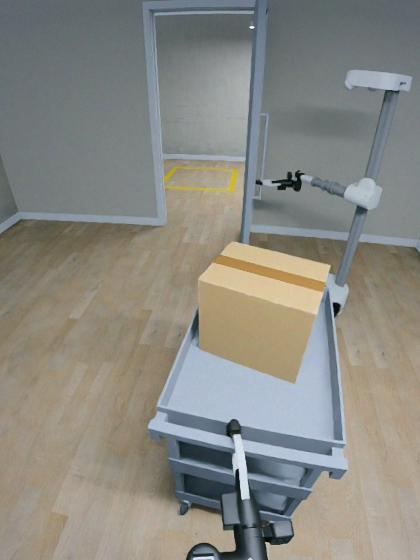

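move:
  blocking: false
  r2: {"base": {"rotate_rad": -0.14}, "pace": "slow", "contact_limits": {"rotate_rad": 0.6}}
  cameras: []

wait:
  seconds: 3
  cameras: []

move:
  blocking: false
  r2: {"base": {"strafe_m": -0.15}, "pace": "slow", "contact_limits": {"strafe_m": 0.6}}
  cameras: []

wait:
  seconds: 4
  cameras: ["r2_head_camera"]

Scene clock: 3116.10 s.
move: r2 moving
r1.base_odometry: x=-1.863 y=-1.093 heading=+1.497
r1.turned_by_wheels: +0.000
r1.turned_by_imu: +0.000
r1.base_tilt: forward=-1.6 right=+1.2
r1.lidar_m: 0.58 0.60 3.41 1.04 0.94 2.76 1.55 1.28 1.28 1.38 1.15 1.14
r1.base_status: not commanded
r1.joint_positions: lift_m=+0.660 arm_m=+0.200 wrist_yaw_rad=+0.843 wrist_pitch_rad=+0.002 wrist_roll_rad=+0.000 gripper_m=-0.029
r1.joint_status: not commanded
r1.measured_speeds: translate_m=+0.000 strafe_m=+0.000 rotate_rad=+0.000 lift_m=+0.000 arm_m=+0.000 wrist_yaw_rad=+0.000 wrist_pitch_rad=+0.000 wrist_roll_rad=+0.000
r1.motor_effort: lift_m=+23(23) arm_m=-5(5) wheel_0=+11(11) wheel_1=+0(0) wheel_2=+9(9)
r1.servo_current: wrist_yaw_rad=46(65) wrist_pitch_rad=46(46) wrist_roll_rad=46(65) gripper_m=72(78)
r1.contact_limits: translate_m 0.7
r1.hand_pose: x=+0.6281 y=+0.1572 z=+0.8372 quat_wxyz=(+0.912, +0.000, +0.001, +0.409) (m; r1's base frame)
r1.wrist_depth_mm: - - 243 242 242 242 242 / - - 244 244 243 243 243 / - - 244 244 244 243 243 / - - 245 244 244 244 244 / - - 246 246 245 246 245 / - - 246 182 245 245 245 / - 1921 247 179 246 246 246
r2.base_odometry: x=-1.415 y=+0.118 heading=-2.810
r2.turned_by_wheels: -0.109
r2.turned_by_imu: -0.105
r2.base_tilt: forward=-0.6 right=+0.0
r2.lidar_m: 0.39 0.42 2.91 2.83 3.04 2.71 2.63 2.44 1.90 1.83 1.97 0.41
r2.base_status: rotate_rad moving
r2.joint_positions: lift_m=+0.688 arm_m=+0.000 wrist_yaw_rad=+0.010 wrist_pitch_rad=+0.002 wrist_roll_rad=+1.568 gripper_m=-0.035
r2.joint_status: not commanded
r2.measured_speeds: translate_m=+0.001 strafe_m=-0.001 rotate_rad=-0.264 lift_m=+0.000 arm_m=+0.000 wrist_yaw_rad=+0.000 wrist_pitch_rad=+0.000 wrist_roll_rad=+0.000
r2.motor_effort: lift_m=+17(18) arm_m=-3(4) wheel_0=+14(16) wheel_1=+7(10) wheel_2=+10(15)
r2.servo_current: wrist_yaw_rad=52(72) wrist_pitch_rad=39(46) wrist_roll_rad=46(59) gripper_m=91(98)
r2.contact_limits: lift_m 0.2; rotate_rad 0.6
r2.hand_pose: x=+0.4601 y=-0.0846 z=+0.8655 quat_wxyz=(+0.708, +0.706, +0.004, +0.003) (m; r2's base frame)
r2.wrist_depth_mm: - - - 146 202 - - / - - 449 150 208 - - / - 427 424 154 213 - - / - 455 449 159 219 - - / - - 480 162 224 - - / - - 185 167 180 691 554 / - - - 112 236 1708 492
pictures: none
No camera images: "cameras" was empty.

Scene clock: 3116.63 s.
earlier move: r2 done
r1.base_odometry: x=-1.863 y=-1.093 heading=+1.497
r1.turned_by_wheels: +0.000
r1.turned_by_imu: +0.000
r1.base_tilt: forward=-1.6 right=+1.3
r1.lidar_m: 0.58 0.57 3.40 1.06 0.93 2.79 1.51 1.30 1.29 1.39 1.16 1.14
r1.base_status: not commanded
r1.joint_positions: lift_m=+0.660 arm_m=+0.200 wrist_yaw_rad=+0.843 wrist_pitch_rad=+0.002 wrist_roll_rad=+0.000 gripper_m=-0.029
r1.joint_status: not commanded
r1.measured_speeds: translate_m=+0.000 strafe_m=+0.000 rotate_rad=+0.000 lift_m=+0.000 arm_m=+0.000 wrist_yaw_rad=+0.000 wrist_pitch_rad=+0.000 wrist_roll_rad=+0.000
r1.motor_effort: lift_m=+23(23) arm_m=-5(5) wheel_0=+11(11) wheel_1=+0(0) wheel_2=+9(9)
r1.servo_current: wrist_yaw_rad=52(78) wrist_pitch_rad=46(52) wrist_roll_rad=46(65) gripper_m=72(78)
r1.contact_limits: translate_m 0.7
r1.hand_pose: x=+0.6281 y=+0.1572 z=+0.8372 quat_wxyz=(+0.912, +0.000, +0.001, +0.409) (m; r1's base frame)
r1.wrist_depth_mm: - - 244 242 243 243 242 / - - 243 244 243 243 244 / - - 244 244 244 243 244 / - - 246 245 244 244 244 / - - 246 246 245 244 245 / - - 245 182 245 245 244 / - 1921 247 179 246 246 245
r2.base_odometry: x=-1.415 y=+0.118 heading=-2.839
r2.turned_by_wheels: -0.030
r2.turned_by_imu: -0.029
r2.base_tilt: forward=-0.7 right=+0.0
r2.lidar_m: 0.39 0.41 2.91 2.83 2.98 2.68 2.62 2.53 1.89 1.85 1.93 0.41
r2.base_status: done
r2.joint_positions: lift_m=+0.688 arm_m=+0.000 wrist_yaw_rad=+0.007 wrist_pitch_rad=+0.002 wrist_roll_rad=+1.568 gripper_m=-0.035
r2.joint_status: not commanded
r2.measured_speeds: translate_m=+0.000 strafe_m=+0.000 rotate_rad=+0.000 lift_m=+0.000 arm_m=+0.000 wrist_yaw_rad=+0.000 wrist_pitch_rad=+0.000 wrist_roll_rad=+0.000
r2.motor_effort: lift_m=+17(18) arm_m=-3(4) wheel_0=+4(16) wheel_1=+4(10) wheel_2=+8(15)
r2.servo_current: wrist_yaw_rad=39(72) wrist_pitch_rad=39(46) wrist_roll_rad=46(59) gripper_m=91(98)
r2.contact_limits: lift_m 0.2; rotate_rad 0.6
r2.hand_pose: x=+0.4599 y=-0.0854 z=+0.8655 quat_wxyz=(+0.708, +0.706, +0.003, +0.002) (m; r2's base frame)
r2.wrist_depth_mm: - - - 157 214 1576 - / - - - 160 217 - - / - 433 424 161 221 - - / - 452 449 164 224 - - / - - 469 167 228 - - / - - 186 169 183 707 - / - - - 112 234 1708 504
wait: 0.53 of 3 s (r2 has come to rest)
pictures: none
No camera images: "cameras" was empty.

Scene clock: 3117.13 s.
move: r2 moving
r1.base_odometry: x=-1.863 y=-1.093 heading=+1.497
r1.turned_by_wheels: +0.000
r1.turned_by_imu: +0.000
r1.base_tilt: forward=-1.6 right=+1.2
r1.lidar_m: 0.58 0.61 3.40 1.07 0.91 2.78 1.54 1.29 1.29 1.36 1.12 1.13
r1.base_status: not commanded
r1.joint_positions: lift_m=+0.660 arm_m=+0.200 wrist_yaw_rad=+0.843 wrist_pitch_rad=+0.002 wrist_roll_rad=+0.000 gripper_m=-0.029
r1.joint_status: not commanded
r1.measured_speeds: translate_m=+0.000 strafe_m=+0.000 rotate_rad=+0.000 lift_m=+0.000 arm_m=+0.000 wrist_yaw_rad=+0.000 wrist_pitch_rad=+0.000 wrist_roll_rad=+0.000
r1.motor_effort: lift_m=+23(23) arm_m=-5(5) wheel_0=+11(11) wheel_1=+0(1) wheel_2=+9(9)
r1.servo_current: wrist_yaw_rad=52(59) wrist_pitch_rad=39(46) wrist_roll_rad=46(52) gripper_m=72(72)
r1.contact_limits: translate_m 0.7
r1.hand_pose: x=+0.6281 y=+0.1572 z=+0.8372 quat_wxyz=(+0.912, +0.000, +0.001, +0.409) (m; r1's base frame)
r1.wrist_depth_mm: - - 244 243 242 242 243 / - - 244 243 244 243 242 / - - 245 243 244 244 243 / - - 245 245 244 245 244 / - - 246 245 246 244 245 / - - 246 182 246 246 245 / - 1983 247 179 246 245 246
r2.base_odometry: x=-1.419 y=+0.131 heading=-2.839
r2.turned_by_wheels: +0.000
r2.turned_by_imu: +0.001
r2.base_tilt: forward=-0.6 right=+0.1
r2.lidar_m: 0.39 0.41 2.94 2.84 3.00 2.70 2.63 2.49 1.91 1.84 1.94 0.42
r2.base_status: strafe_m moving
r2.joint_positions: lift_m=+0.688 arm_m=+0.000 wrist_yaw_rad=+0.007 wrist_pitch_rad=+0.002 wrist_roll_rad=+1.568 gripper_m=-0.035
r2.joint_status: not commanded
r2.measured_speeds: translate_m=+0.000 strafe_m=-0.055 rotate_rad=-0.001 lift_m=+0.000 arm_m=+0.000 wrist_yaw_rad=+0.000 wrist_pitch_rad=+0.000 wrist_roll_rad=+0.000
r2.motor_effort: lift_m=+17(18) arm_m=-3(4) wheel_0=+14(14) wheel_1=-8(8) wheel_2=+0(6)
r2.servo_current: wrist_yaw_rad=59(65) wrist_pitch_rad=39(46) wrist_roll_rad=39(52) gripper_m=85(98)
r2.contact_limits: lift_m 0.2; strafe_m 0.6
r2.hand_pose: x=+0.4599 y=-0.0854 z=+0.8655 quat_wxyz=(+0.708, +0.706, +0.003, +0.002) (m; r2's base frame)
r2.wrist_depth_mm: - - - 157 213 1576 - / - - - 159 216 - - / - 436 424 161 221 - - / - 452 449 164 224 - - / - - 469 167 228 - - / - - 186 168 182 676 - / - - - 112 235 1808 512
pictures: none
No camera images: "cameras" was empty.

Scene clock: 3119.27 s.
earlier move: r2 done
r1.base_odometry: x=-1.863 y=-1.093 heading=+1.497
r1.turned_by_wheels: +0.000
r1.turned_by_imu: +0.000
r1.base_tilt: forward=-1.6 right=+1.2
r1.lidar_m: 0.56 0.58 3.41 1.05 0.88 2.79 1.54 1.27 1.28 1.36 1.12 1.14
r1.base_status: not commanded
r1.joint_positions: lift_m=+0.660 arm_m=+0.200 wrist_yaw_rad=+0.843 wrist_pitch_rad=+0.002 wrist_roll_rad=+0.000 gripper_m=-0.029
r1.joint_status: not commanded
r1.measured_speeds: translate_m=+0.000 strafe_m=+0.000 rotate_rad=+0.000 lift_m=+0.000 arm_m=+0.000 wrist_yaw_rad=+0.000 wrist_pitch_rad=+0.000 wrist_roll_rad=+0.000
r1.motor_effort: lift_m=+23(23) arm_m=-5(5) wheel_0=+11(11) wheel_1=+0(1) wheel_2=+9(9)
r1.servo_current: wrist_yaw_rad=46(78) wrist_pitch_rad=46(59) wrist_roll_rad=46(72) gripper_m=72(78)
r1.contact_limits: translate_m 0.7
r1.hand_pose: x=+0.6281 y=+0.1572 z=+0.8372 quat_wxyz=(+0.912, +0.000, +0.001, +0.409) (m; r1's base frame)
r1.wrist_depth_mm: - - 244 242 243 242 243 / - - 244 244 243 243 243 / - - 245 244 244 244 243 / - - 245 245 245 244 244 / - - 246 245 245 245 244 / - - 246 182 245 246 245 / - 1921 247 179 246 246 246
r2.base_odometry: x=-1.460 y=+0.261 heading=-2.839
r2.turned_by_wheels: +0.000
r2.turned_by_imu: +0.001
r2.base_tilt: forward=-0.7 right=+0.0
r2.lidar_m: 0.35 0.38 3.07 2.97 3.15 2.70 2.65 2.34 1.75 1.71 1.80 0.42
r2.base_status: done
r2.joint_positions: lift_m=+0.688 arm_m=+0.000 wrist_yaw_rad=+0.007 wrist_pitch_rad=+0.002 wrist_roll_rad=+1.568 gripper_m=-0.035
r2.joint_status: not commanded
r2.measured_speeds: translate_m=+0.000 strafe_m=+0.000 rotate_rad=+0.000 lift_m=+0.000 arm_m=+0.000 wrist_yaw_rad=+0.000 wrist_pitch_rad=+0.000 wrist_roll_rad=+0.000
r2.motor_effort: lift_m=+17(18) arm_m=-4(4) wheel_0=+6(15) wheel_1=-5(9) wheel_2=+0(6)
r2.servo_current: wrist_yaw_rad=65(72) wrist_pitch_rad=39(46) wrist_roll_rad=46(59) gripper_m=91(98)
r2.contact_limits: lift_m 0.2; strafe_m 0.6
r2.hand_pose: x=+0.4599 y=-0.0854 z=+0.8655 quat_wxyz=(+0.708, +0.706, +0.003, +0.002) (m; r2's base frame)
r2.wrist_depth_mm: - - - 184 246 1808 1205 / - - - 182 243 1499 - / - - - 178 239 - - / - 449 445 176 236 - - / - - 455 174 232 - - / - - 185 170 180 - - / - - 473 112 226 - -
wait: 2.13 of 4 s (r2 has come to rest)
pictures: r2_head_camera
Images, in order (width x height): r2_head_camera 420x560.

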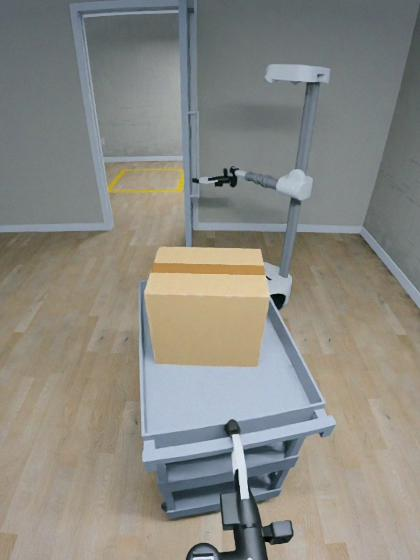

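move:
  blocking: false
  r2: {"base": {"strafe_m": 0.5}, "pace": "slow", "contact_limits": {"strafe_m": 0.6}}
  cameras: []

wait:
  seconds: 8
  cameras: ["r2_head_camera"]

Scene clock: 3193.00 s.
move: r2 moving
r1.base_odometry: x=-1.863 y=-1.093 heading=+1.497
r1.turned_by_wheels: +0.000
r1.turned_by_imu: +0.000
r1.base_tilt: forward=-1.6 right=+1.3
r1.lidar_m: 0.59 0.59 3.43 1.07 0.85 2.79 1.54 1.29 1.30 1.37 1.13 1.13
r1.base_status: not commanded
r1.joint_positions: lift_m=+0.660 arm_m=+0.200 wrist_yaw_rad=+0.843 wrist_pitch_rad=+0.002 wrist_roll_rad=+0.000 gripper_m=-0.029
r1.joint_status: not commanded
r1.measured_speeds: translate_m=+0.000 strafe_m=+0.000 rotate_rad=+0.000 lift_m=+0.000 arm_m=+0.000 wrist_yaw_rad=+0.000 wrist_pitch_rad=+0.000 wrist_roll_rad=+0.000
r1.motor_effort: lift_m=+23(23) arm_m=-5(5) wheel_0=+10(11) wheel_1=+0(0) wheel_2=+9(9)
r1.servo_current: wrist_yaw_rad=52(72) wrist_pitch_rad=33(52) wrist_roll_rad=33(59) gripper_m=78(78)
r1.contact_limits: translate_m 0.7
r1.hand_pose: x=+0.6281 y=+0.1572 z=+0.8372 quat_wxyz=(+0.912, +0.000, +0.001, +0.409) (m; r1's base frame)
r1.wrist_depth_mm: - - 242 243 243 242 243 / - - 244 243 243 243 242 / - - 244 244 243 244 244 / - - 245 244 244 245 244 / - - 246 246 245 244 245 / - - 246 182 245 246 245 / - 1921 247 179 246 246 246
r2.base_odometry: x=-1.456 y=+0.247 heading=-2.839
r2.turned_by_wheels: +0.000
r2.turned_by_imu: +0.000
r2.base_tilt: forward=-0.7 right=+0.0
r2.lidar_m: 0.35 0.40 3.07 2.96 3.13 2.70 2.61 2.36 1.77 1.70 1.83 0.43
r2.base_status: strafe_m moving
r2.joint_positions: lift_m=+0.688 arm_m=+0.000 wrist_yaw_rad=+0.004 wrist_pitch_rad=+0.002 wrist_roll_rad=+1.568 gripper_m=-0.035
r2.joint_status: not commanded
r2.measured_speeds: translate_m=-0.001 strafe_m=+0.057 rotate_rad=+0.005 lift_m=+0.000 arm_m=+0.000 wrist_yaw_rad=-0.025 wrist_pitch_rad=+0.000 wrist_roll_rad=+0.000
r2.motor_effort: lift_m=+17(18) arm_m=-3(4) wheel_0=-11(11) wheel_1=+5(7) wheel_2=+0(2)
r2.servo_current: wrist_yaw_rad=39(59) wrist_pitch_rad=39(46) wrist_roll_rad=46(59) gripper_m=98(98)
r2.contact_limits: lift_m 0.2; strafe_m 0.6
r2.hand_pose: x=+0.4596 y=-0.0864 z=+0.8655 quat_wxyz=(+0.708, +0.706, +0.002, +0.000) (m; r2's base frame)
r2.wrist_depth_mm: - - - 185 249 1756 1229 / - - - 182 243 1576 - / - - - 179 239 - - / - 452 449 176 236 - - / - - 455 173 233 - - / - - 185 171 183 - - / - - 473 112 226 - -
pictures: none
No camera images: "cameras" was empty.

Scene clock: 3198.67 s.
earlier move: r2 done
r1.base_odometry: x=-1.863 y=-1.093 heading=+1.497
r1.turned_by_wheels: +0.000
r1.turned_by_imu: +0.000
r1.base_tilt: forward=-1.6 right=+1.2
r1.lidar_m: 0.58 0.61 3.40 1.11 1.11 2.82 1.54 1.29 1.26 1.35 1.15 1.13
r1.base_status: not commanded
r1.joint_positions: lift_m=+0.660 arm_m=+0.200 wrist_yaw_rad=+0.843 wrist_pitch_rad=+0.002 wrist_roll_rad=+0.000 gripper_m=-0.029
r1.joint_status: not commanded
r1.measured_speeds: translate_m=+0.000 strafe_m=+0.000 rotate_rad=+0.000 lift_m=+0.000 arm_m=+0.000 wrist_yaw_rad=+0.000 wrist_pitch_rad=+0.000 wrist_roll_rad=+0.000
r1.motor_effort: lift_m=+23(23) arm_m=-5(5) wheel_0=+11(11) wheel_1=+0(0) wheel_2=+9(9)
r1.servo_current: wrist_yaw_rad=39(72) wrist_pitch_rad=39(52) wrist_roll_rad=39(72) gripper_m=78(78)
r1.contact_limits: translate_m 0.7
r1.hand_pose: x=+0.6281 y=+0.1572 z=+0.8372 quat_wxyz=(+0.912, +0.000, +0.001, +0.409) (m; r1's base frame)
r1.wrist_depth_mm: - - 243 243 243 242 242 / - - 243 242 243 243 242 / - - 244 244 244 243 243 / - - 244 244 245 244 245 / - - 246 245 245 245 244 / - - 246 182 246 246 245 / - 1921 247 179 246 246 246
r2.base_odometry: x=-1.311 y=-0.217 heading=-2.839
r2.turned_by_wheels: +0.000
r2.turned_by_imu: -0.002
r2.base_tilt: forward=-0.7 right=+0.1
r2.lidar_m: 0.44 3.34 2.57 2.47 2.59 2.69 2.62 2.76 2.28 2.18 0.35 0.34
r2.base_status: done
r2.joint_positions: lift_m=+0.688 arm_m=+0.000 wrist_yaw_rad=-0.007 wrist_pitch_rad=+0.002 wrist_roll_rad=+1.568 gripper_m=-0.035
r2.joint_status: not commanded
r2.measured_speeds: translate_m=+0.000 strafe_m=+0.000 rotate_rad=+0.000 lift_m=+0.000 arm_m=+0.000 wrist_yaw_rad=+0.000 wrist_pitch_rad=+0.000 wrist_roll_rad=+0.000
r2.motor_effort: lift_m=+17(18) arm_m=-3(4) wheel_0=-5(16) wheel_1=+4(9) wheel_2=+0(2)
r2.servo_current: wrist_yaw_rad=59(72) wrist_pitch_rad=46(52) wrist_roll_rad=52(59) gripper_m=91(98)
r2.contact_limits: lift_m 0.2; strafe_m 0.6
r2.hand_pose: x=+0.4586 y=-0.0895 z=+0.8655 quat_wxyz=(+0.708, +0.706, -0.002, -0.003) (m; r2's base frame)
r2.wrist_depth_mm: - 342 342 - 154 - - / - 382 379 108 166 163 - / - 445 433 116 181 - - / - - 496 129 198 640 - / - - - 143 219 1661 521 / - - 182 157 180 1708 1255 / - - - 112 272 1708 1205
wait: 5.67 of 8 s (r2 has come to rest)
pictures: r2_head_camera
Images, in order (width x height): r2_head_camera 420x560.

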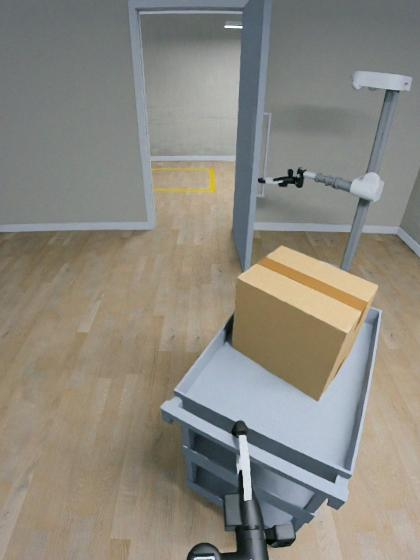

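move:
  blocking: false
  r2: {"base": {"translate_m": -0.8, "strafe_m": 0.34}, "pace": "slow", "contact_limits": {"translate_m": 0.6}}
  cameras: []

wait:
  seconds: 10
  cameras: ["r2_head_camera"]

Scene clock: 3211.97 s.
move: r2 moving
r1.base_odometry: x=-1.863 y=-1.093 heading=+1.497
r1.turned_by_wheels: +0.000
r1.turned_by_imu: +0.000
r1.base_tilt: forward=-1.6 right=+1.3
r1.lidar_m: 0.57 0.61 3.40 1.14 1.12 2.77 1.53 1.29 1.29 1.38 1.14 1.13
r1.base_status: not commanded
r1.joint_positions: lift_m=+0.660 arm_m=+0.200 wrist_yaw_rad=+0.843 wrist_pitch_rad=+0.002 wrist_roll_rad=+0.000 gripper_m=-0.029
r1.joint_status: not commanded
r1.measured_speeds: translate_m=+0.000 strafe_m=+0.000 rotate_rad=+0.000 lift_m=+0.000 arm_m=+0.000 wrist_yaw_rad=+0.000 wrist_pitch_rad=+0.000 wrist_roll_rad=+0.000
r1.motor_effort: lift_m=+23(23) arm_m=-5(5) wheel_0=+11(11) wheel_1=+0(0) wheel_2=+9(9)
r1.servo_current: wrist_yaw_rad=52(65) wrist_pitch_rad=39(52) wrist_roll_rad=52(65) gripper_m=78(78)
r1.contact_limits: translate_m 0.7
r1.hand_pose: x=+0.6281 y=+0.1572 z=+0.8372 quat_wxyz=(+0.912, +0.000, +0.001, +0.409) (m; r1's base frame)
r1.wrist_depth_mm: - - 244 242 243 243 243 / - - 244 244 243 243 243 / - - 244 244 244 244 242 / - - 245 244 244 245 244 / - - 245 244 245 244 244 / - - 246 182 245 245 244 / - 1921 247 178 246 246 245
r2.base_odometry: x=-1.298 y=-0.218 heading=-2.840
r2.turned_by_wheels: -0.001
r2.turned_by_imu: +0.000
r2.base_tilt: forward=-0.7 right=+0.0
r2.lidar_m: 0.44 3.36 2.57 2.49 2.60 2.64 2.60 2.77 2.28 2.20 0.36 0.35
r2.base_status: translate_m moving; strafe_m moving
r2.joint_positions: lift_m=+0.688 arm_m=+0.000 wrist_yaw_rad=-0.007 wrist_pitch_rad=+0.002 wrist_roll_rad=+1.568 gripper_m=-0.035
r2.joint_status: not commanded
r2.measured_speeds: translate_m=-0.050 strafe_m=+0.021 rotate_rad=+0.002 lift_m=+0.000 arm_m=+0.000 wrist_yaw_rad=+0.002 wrist_pitch_rad=+0.000 wrist_roll_rad=+0.000
r2.motor_effort: lift_m=+17(18) arm_m=-3(4) wheel_0=-11(14) wheel_1=-7(7) wheel_2=+12(12)
r2.servo_current: wrist_yaw_rad=65(65) wrist_pitch_rad=33(46) wrist_roll_rad=59(59) gripper_m=91(98)
r2.contact_limits: lift_m 0.2; translate_m 0.6
r2.hand_pose: x=+0.4587 y=-0.0894 z=+0.8655 quat_wxyz=(+0.708, +0.706, -0.002, -0.003) (m; r2's base frame)
r2.wrist_depth_mm: - 347 342 - 154 - - / - 382 387 109 168 167 - / - 442 433 117 182 - - / - - 500 131 200 654 - / - - - 141 222 1661 521 / - - 182 158 180 1708 1255 / - - - 112 274 1756 1182
pictures: none
No camera images: "cameras" was empty.

Scene clock: 3221.37 s.
earlier move: r2 done
r1.base_odometry: x=-1.863 y=-1.093 heading=+1.497
r1.turned_by_wheels: +0.000
r1.turned_by_imu: -0.001
r1.base_tilt: forward=-1.6 right=+1.3
r1.lidar_m: 0.59 0.60 3.42 2.04 1.97 2.79 1.54 1.29 1.30 1.37 1.11 1.13
r1.base_status: not commanded
r1.joint_positions: lift_m=+0.660 arm_m=+0.200 wrist_yaw_rad=+0.843 wrist_pitch_rad=+0.002 wrist_roll_rad=+0.000 gripper_m=-0.029
r1.joint_status: not commanded
r1.measured_speeds: translate_m=+0.000 strafe_m=+0.000 rotate_rad=+0.000 lift_m=+0.000 arm_m=+0.000 wrist_yaw_rad=+0.000 wrist_pitch_rad=+0.000 wrist_roll_rad=+0.000
r1.motor_effort: lift_m=+23(23) arm_m=-5(5) wheel_0=+11(11) wheel_1=+0(1) wheel_2=+9(9)
r1.servo_current: wrist_yaw_rad=59(72) wrist_pitch_rad=46(52) wrist_roll_rad=46(72) gripper_m=65(85)
r1.contact_limits: translate_m 0.7
r1.hand_pose: x=+0.6281 y=+0.1572 z=+0.8372 quat_wxyz=(+0.912, +0.000, +0.001, +0.409) (m; r1's base frame)
r1.wrist_depth_mm: - - 243 243 243 243 242 / - - 244 243 243 243 243 / - - 245 244 245 243 243 / - - 245 244 244 244 244 / - - 246 244 245 244 244 / - - 246 182 245 246 245 / - 1921 248 179 246 245 246
r2.base_odometry: x=-0.446 y=-0.303 heading=-2.839
r2.turned_by_wheels: +0.001
r2.turned_by_imu: +0.004
r2.base_tilt: forward=-0.7 right=+0.0
r2.lidar_m: 0.40 3.00 2.27 2.16 2.34 1.86 1.79 1.90 2.58 2.50 2.65 0.39
r2.base_status: done
r2.joint_positions: lift_m=+0.688 arm_m=+0.000 wrist_yaw_rad=+0.004 wrist_pitch_rad=+0.002 wrist_roll_rad=+1.568 gripper_m=-0.035
r2.joint_status: not commanded
r2.measured_speeds: translate_m=+0.000 strafe_m=+0.000 rotate_rad=+0.000 lift_m=+0.000 arm_m=+0.000 wrist_yaw_rad=+0.000 wrist_pitch_rad=+0.000 wrist_roll_rad=+0.000
r2.motor_effort: lift_m=+17(18) arm_m=-3(4) wheel_0=-2(14) wheel_1=-5(8) wheel_2=+9(14)
r2.servo_current: wrist_yaw_rad=46(65) wrist_pitch_rad=39(52) wrist_roll_rad=46(65) gripper_m=91(98)
r2.contact_limits: lift_m 0.2; translate_m 0.6
r2.hand_pose: x=+0.4596 y=-0.0863 z=+0.8655 quat_wxyz=(+0.708, +0.706, +0.002, +0.001) (m; r2's base frame)
r2.wrist_depth_mm: - 424 413 124 177 - - / - 392 389 128 187 187 - / - 430 424 140 197 - - / - - 466 146 209 - - / - - 521 156 223 715 - / - - 186 164 181 1708 508 / - - - 112 252 1808 1229
wait: 9.40 of 10 s (r2 has come to rest)
pictures: r2_head_camera
Images, in order (width x height): r2_head_camera 420x560.

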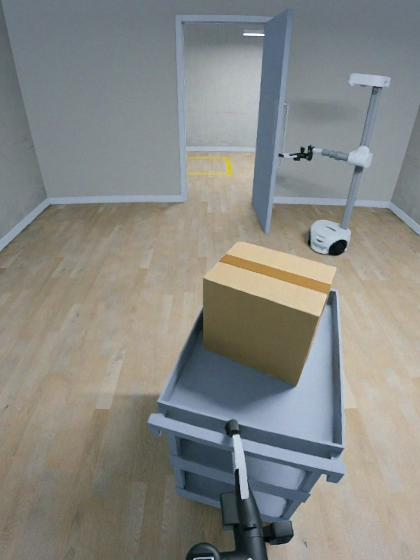

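move:
  blocking: false
  r2: {"base": {"strafe_m": -0.22}, "pace": "slow", "contact_limits": {"strafe_m": 0.6}}
  cameras: []

wait:
  seconds: 6
  cameras: ["r2_head_camera"]

Scene clock: 3233.23 s.
move: r2 moving
r1.base_odometry: x=-1.863 y=-1.093 heading=+1.497
r1.turned_by_wheels: +0.000
r1.turned_by_imu: +0.000
r1.base_tilt: forward=-1.6 right=+1.3
r1.lidar_m: 0.57 0.61 3.42 2.04 1.94 2.77 1.55 1.28 1.30 1.37 1.15 1.13
r1.base_status: not commanded
r1.joint_positions: lift_m=+0.660 arm_m=+0.200 wrist_yaw_rad=+0.843 wrist_pitch_rad=+0.002 wrist_roll_rad=+0.000 gripper_m=-0.029
r1.joint_status: not commanded
r1.measured_speeds: translate_m=+0.000 strafe_m=+0.000 rotate_rad=+0.000 lift_m=+0.000 arm_m=+0.000 wrist_yaw_rad=+0.000 wrist_pitch_rad=+0.000 wrist_roll_rad=+0.000
r1.motor_effort: lift_m=+23(23) arm_m=-5(5) wheel_0=+11(11) wheel_1=+0(0) wheel_2=+9(9)
r1.servo_current: wrist_yaw_rad=52(59) wrist_pitch_rad=46(46) wrist_roll_rad=39(59) gripper_m=78(78)
r1.contact_limits: translate_m 0.7
r1.hand_pose: x=+0.6281 y=+0.1572 z=+0.8372 quat_wxyz=(+0.912, +0.000, +0.001, +0.409) (m; r1's base frame)
r1.wrist_depth_mm: - - 243 243 243 243 241 / - - 244 244 243 243 243 / - - 245 244 244 244 243 / - - 245 244 244 244 244 / - - 246 245 245 245 244 / - - 246 182 245 245 245 / - 1921 247 179 246 246 246
r2.base_odometry: x=-0.451 y=-0.289 heading=-2.838
r2.turned_by_wheels: +0.001
r2.turned_by_imu: +0.001
r2.base_tilt: forward=-0.7 right=+0.0
r2.lidar_m: 0.40 0.48 2.29 2.16 2.30 1.84 1.78 1.91 2.54 2.47 2.61 0.38
r2.base_status: strafe_m moving
r2.joint_positions: lift_m=+0.688 arm_m=+0.000 wrist_yaw_rad=+0.007 wrist_pitch_rad=+0.002 wrist_roll_rad=+1.568 gripper_m=-0.035
r2.joint_status: not commanded
r2.measured_speeds: translate_m=+0.000 strafe_m=-0.056 rotate_rad=-0.002 lift_m=+0.000 arm_m=+0.000 wrist_yaw_rad=+0.000 wrist_pitch_rad=+0.000 wrist_roll_rad=+0.000
r2.motor_effort: lift_m=+17(18) arm_m=-4(4) wheel_0=+16(16) wheel_1=-5(8) wheel_2=+0(7)
r2.servo_current: wrist_yaw_rad=39(52) wrist_pitch_rad=39(46) wrist_roll_rad=39(52) gripper_m=98(98)
r2.contact_limits: lift_m 0.2; strafe_m 0.6
r2.hand_pose: x=+0.4599 y=-0.0855 z=+0.8655 quat_wxyz=(+0.708, +0.706, +0.003, +0.002) (m; r2's base frame)
r2.wrist_depth_mm: - 439 427 122 177 - - / - 384 387 127 187 186 - / - 430 421 139 197 - - / - - 462 145 209 - - / - - 512 154 221 715 - / - - 186 163 182 1756 512 / - - - 112 250 1863 1229
pictures: none
No camera images: "cameras" was empty.

Scene clock: 3236.07 s.
earlier move: r2 done
r1.base_odometry: x=-1.863 y=-1.093 heading=+1.497
r1.turned_by_wheels: +0.000
r1.turned_by_imu: +0.000
r1.base_tilt: forward=-1.5 right=+1.2
r1.lidar_m: 0.59 0.60 3.42 2.01 1.83 2.84 1.51 1.30 1.30 1.35 1.12 1.15
r1.base_status: not commanded
r1.joint_positions: lift_m=+0.660 arm_m=+0.200 wrist_yaw_rad=+0.843 wrist_pitch_rad=+0.002 wrist_roll_rad=+0.000 gripper_m=-0.029
r1.joint_status: not commanded
r1.measured_speeds: translate_m=+0.000 strafe_m=+0.000 rotate_rad=+0.000 lift_m=+0.000 arm_m=+0.000 wrist_yaw_rad=+0.000 wrist_pitch_rad=+0.000 wrist_roll_rad=+0.000
r1.motor_effort: lift_m=+23(23) arm_m=-5(5) wheel_0=+10(11) wheel_1=+0(1) wheel_2=+9(9)
r1.servo_current: wrist_yaw_rad=52(65) wrist_pitch_rad=39(46) wrist_roll_rad=59(65) gripper_m=72(78)
r1.contact_limits: translate_m 0.7
r1.hand_pose: x=+0.6281 y=+0.1572 z=+0.8372 quat_wxyz=(+0.912, +0.000, +0.001, +0.409) (m; r1's base frame)
r1.wrist_depth_mm: - - 243 242 242 243 243 / - - 244 243 244 243 243 / - - 244 245 244 243 243 / - - 245 246 245 244 244 / - - 246 245 245 244 244 / - - 246 182 246 245 245 / - 1921 246 179 246 246 246
r2.base_odometry: x=-0.512 y=-0.093 heading=-2.838
r2.turned_by_wheels: +0.000
r2.turned_by_imu: +0.001
r2.base_tilt: forward=-0.7 right=+0.0
r2.lidar_m: 0.38 0.43 2.49 2.36 2.48 1.88 1.80 1.93 2.35 2.27 2.40 0.42
r2.base_status: done
r2.joint_positions: lift_m=+0.688 arm_m=+0.000 wrist_yaw_rad=+0.006 wrist_pitch_rad=+0.002 wrist_roll_rad=+1.568 gripper_m=-0.035
r2.joint_status: not commanded
r2.measured_speeds: translate_m=+0.000 strafe_m=+0.000 rotate_rad=+0.000 lift_m=+0.000 arm_m=+0.000 wrist_yaw_rad=+0.000 wrist_pitch_rad=+0.000 wrist_roll_rad=+0.000
r2.motor_effort: lift_m=+18(18) arm_m=-4(4) wheel_0=+6(16) wheel_1=-2(8) wheel_2=+0(7)
r2.servo_current: wrist_yaw_rad=52(78) wrist_pitch_rad=46(46) wrist_roll_rad=59(59) gripper_m=91(98)
r2.contact_limits: lift_m 0.2; strafe_m 0.6
r2.hand_pose: x=+0.4598 y=-0.0857 z=+0.8655 quat_wxyz=(+0.708, +0.706, +0.003, +0.001) (m; r2's base frame)
r2.wrist_depth_mm: - - - 156 213 1576 - / - - - 158 216 - - / - 433 427 160 218 - - / - 455 442 162 221 - - / - - 466 164 224 - - / - - 187 167 182 - - / - - - 112 230 1708 521
wait: 2.83 of 6 s (r2 has come to rest)
pictures: r2_head_camera
Images, in order (width x height): r2_head_camera 420x560.

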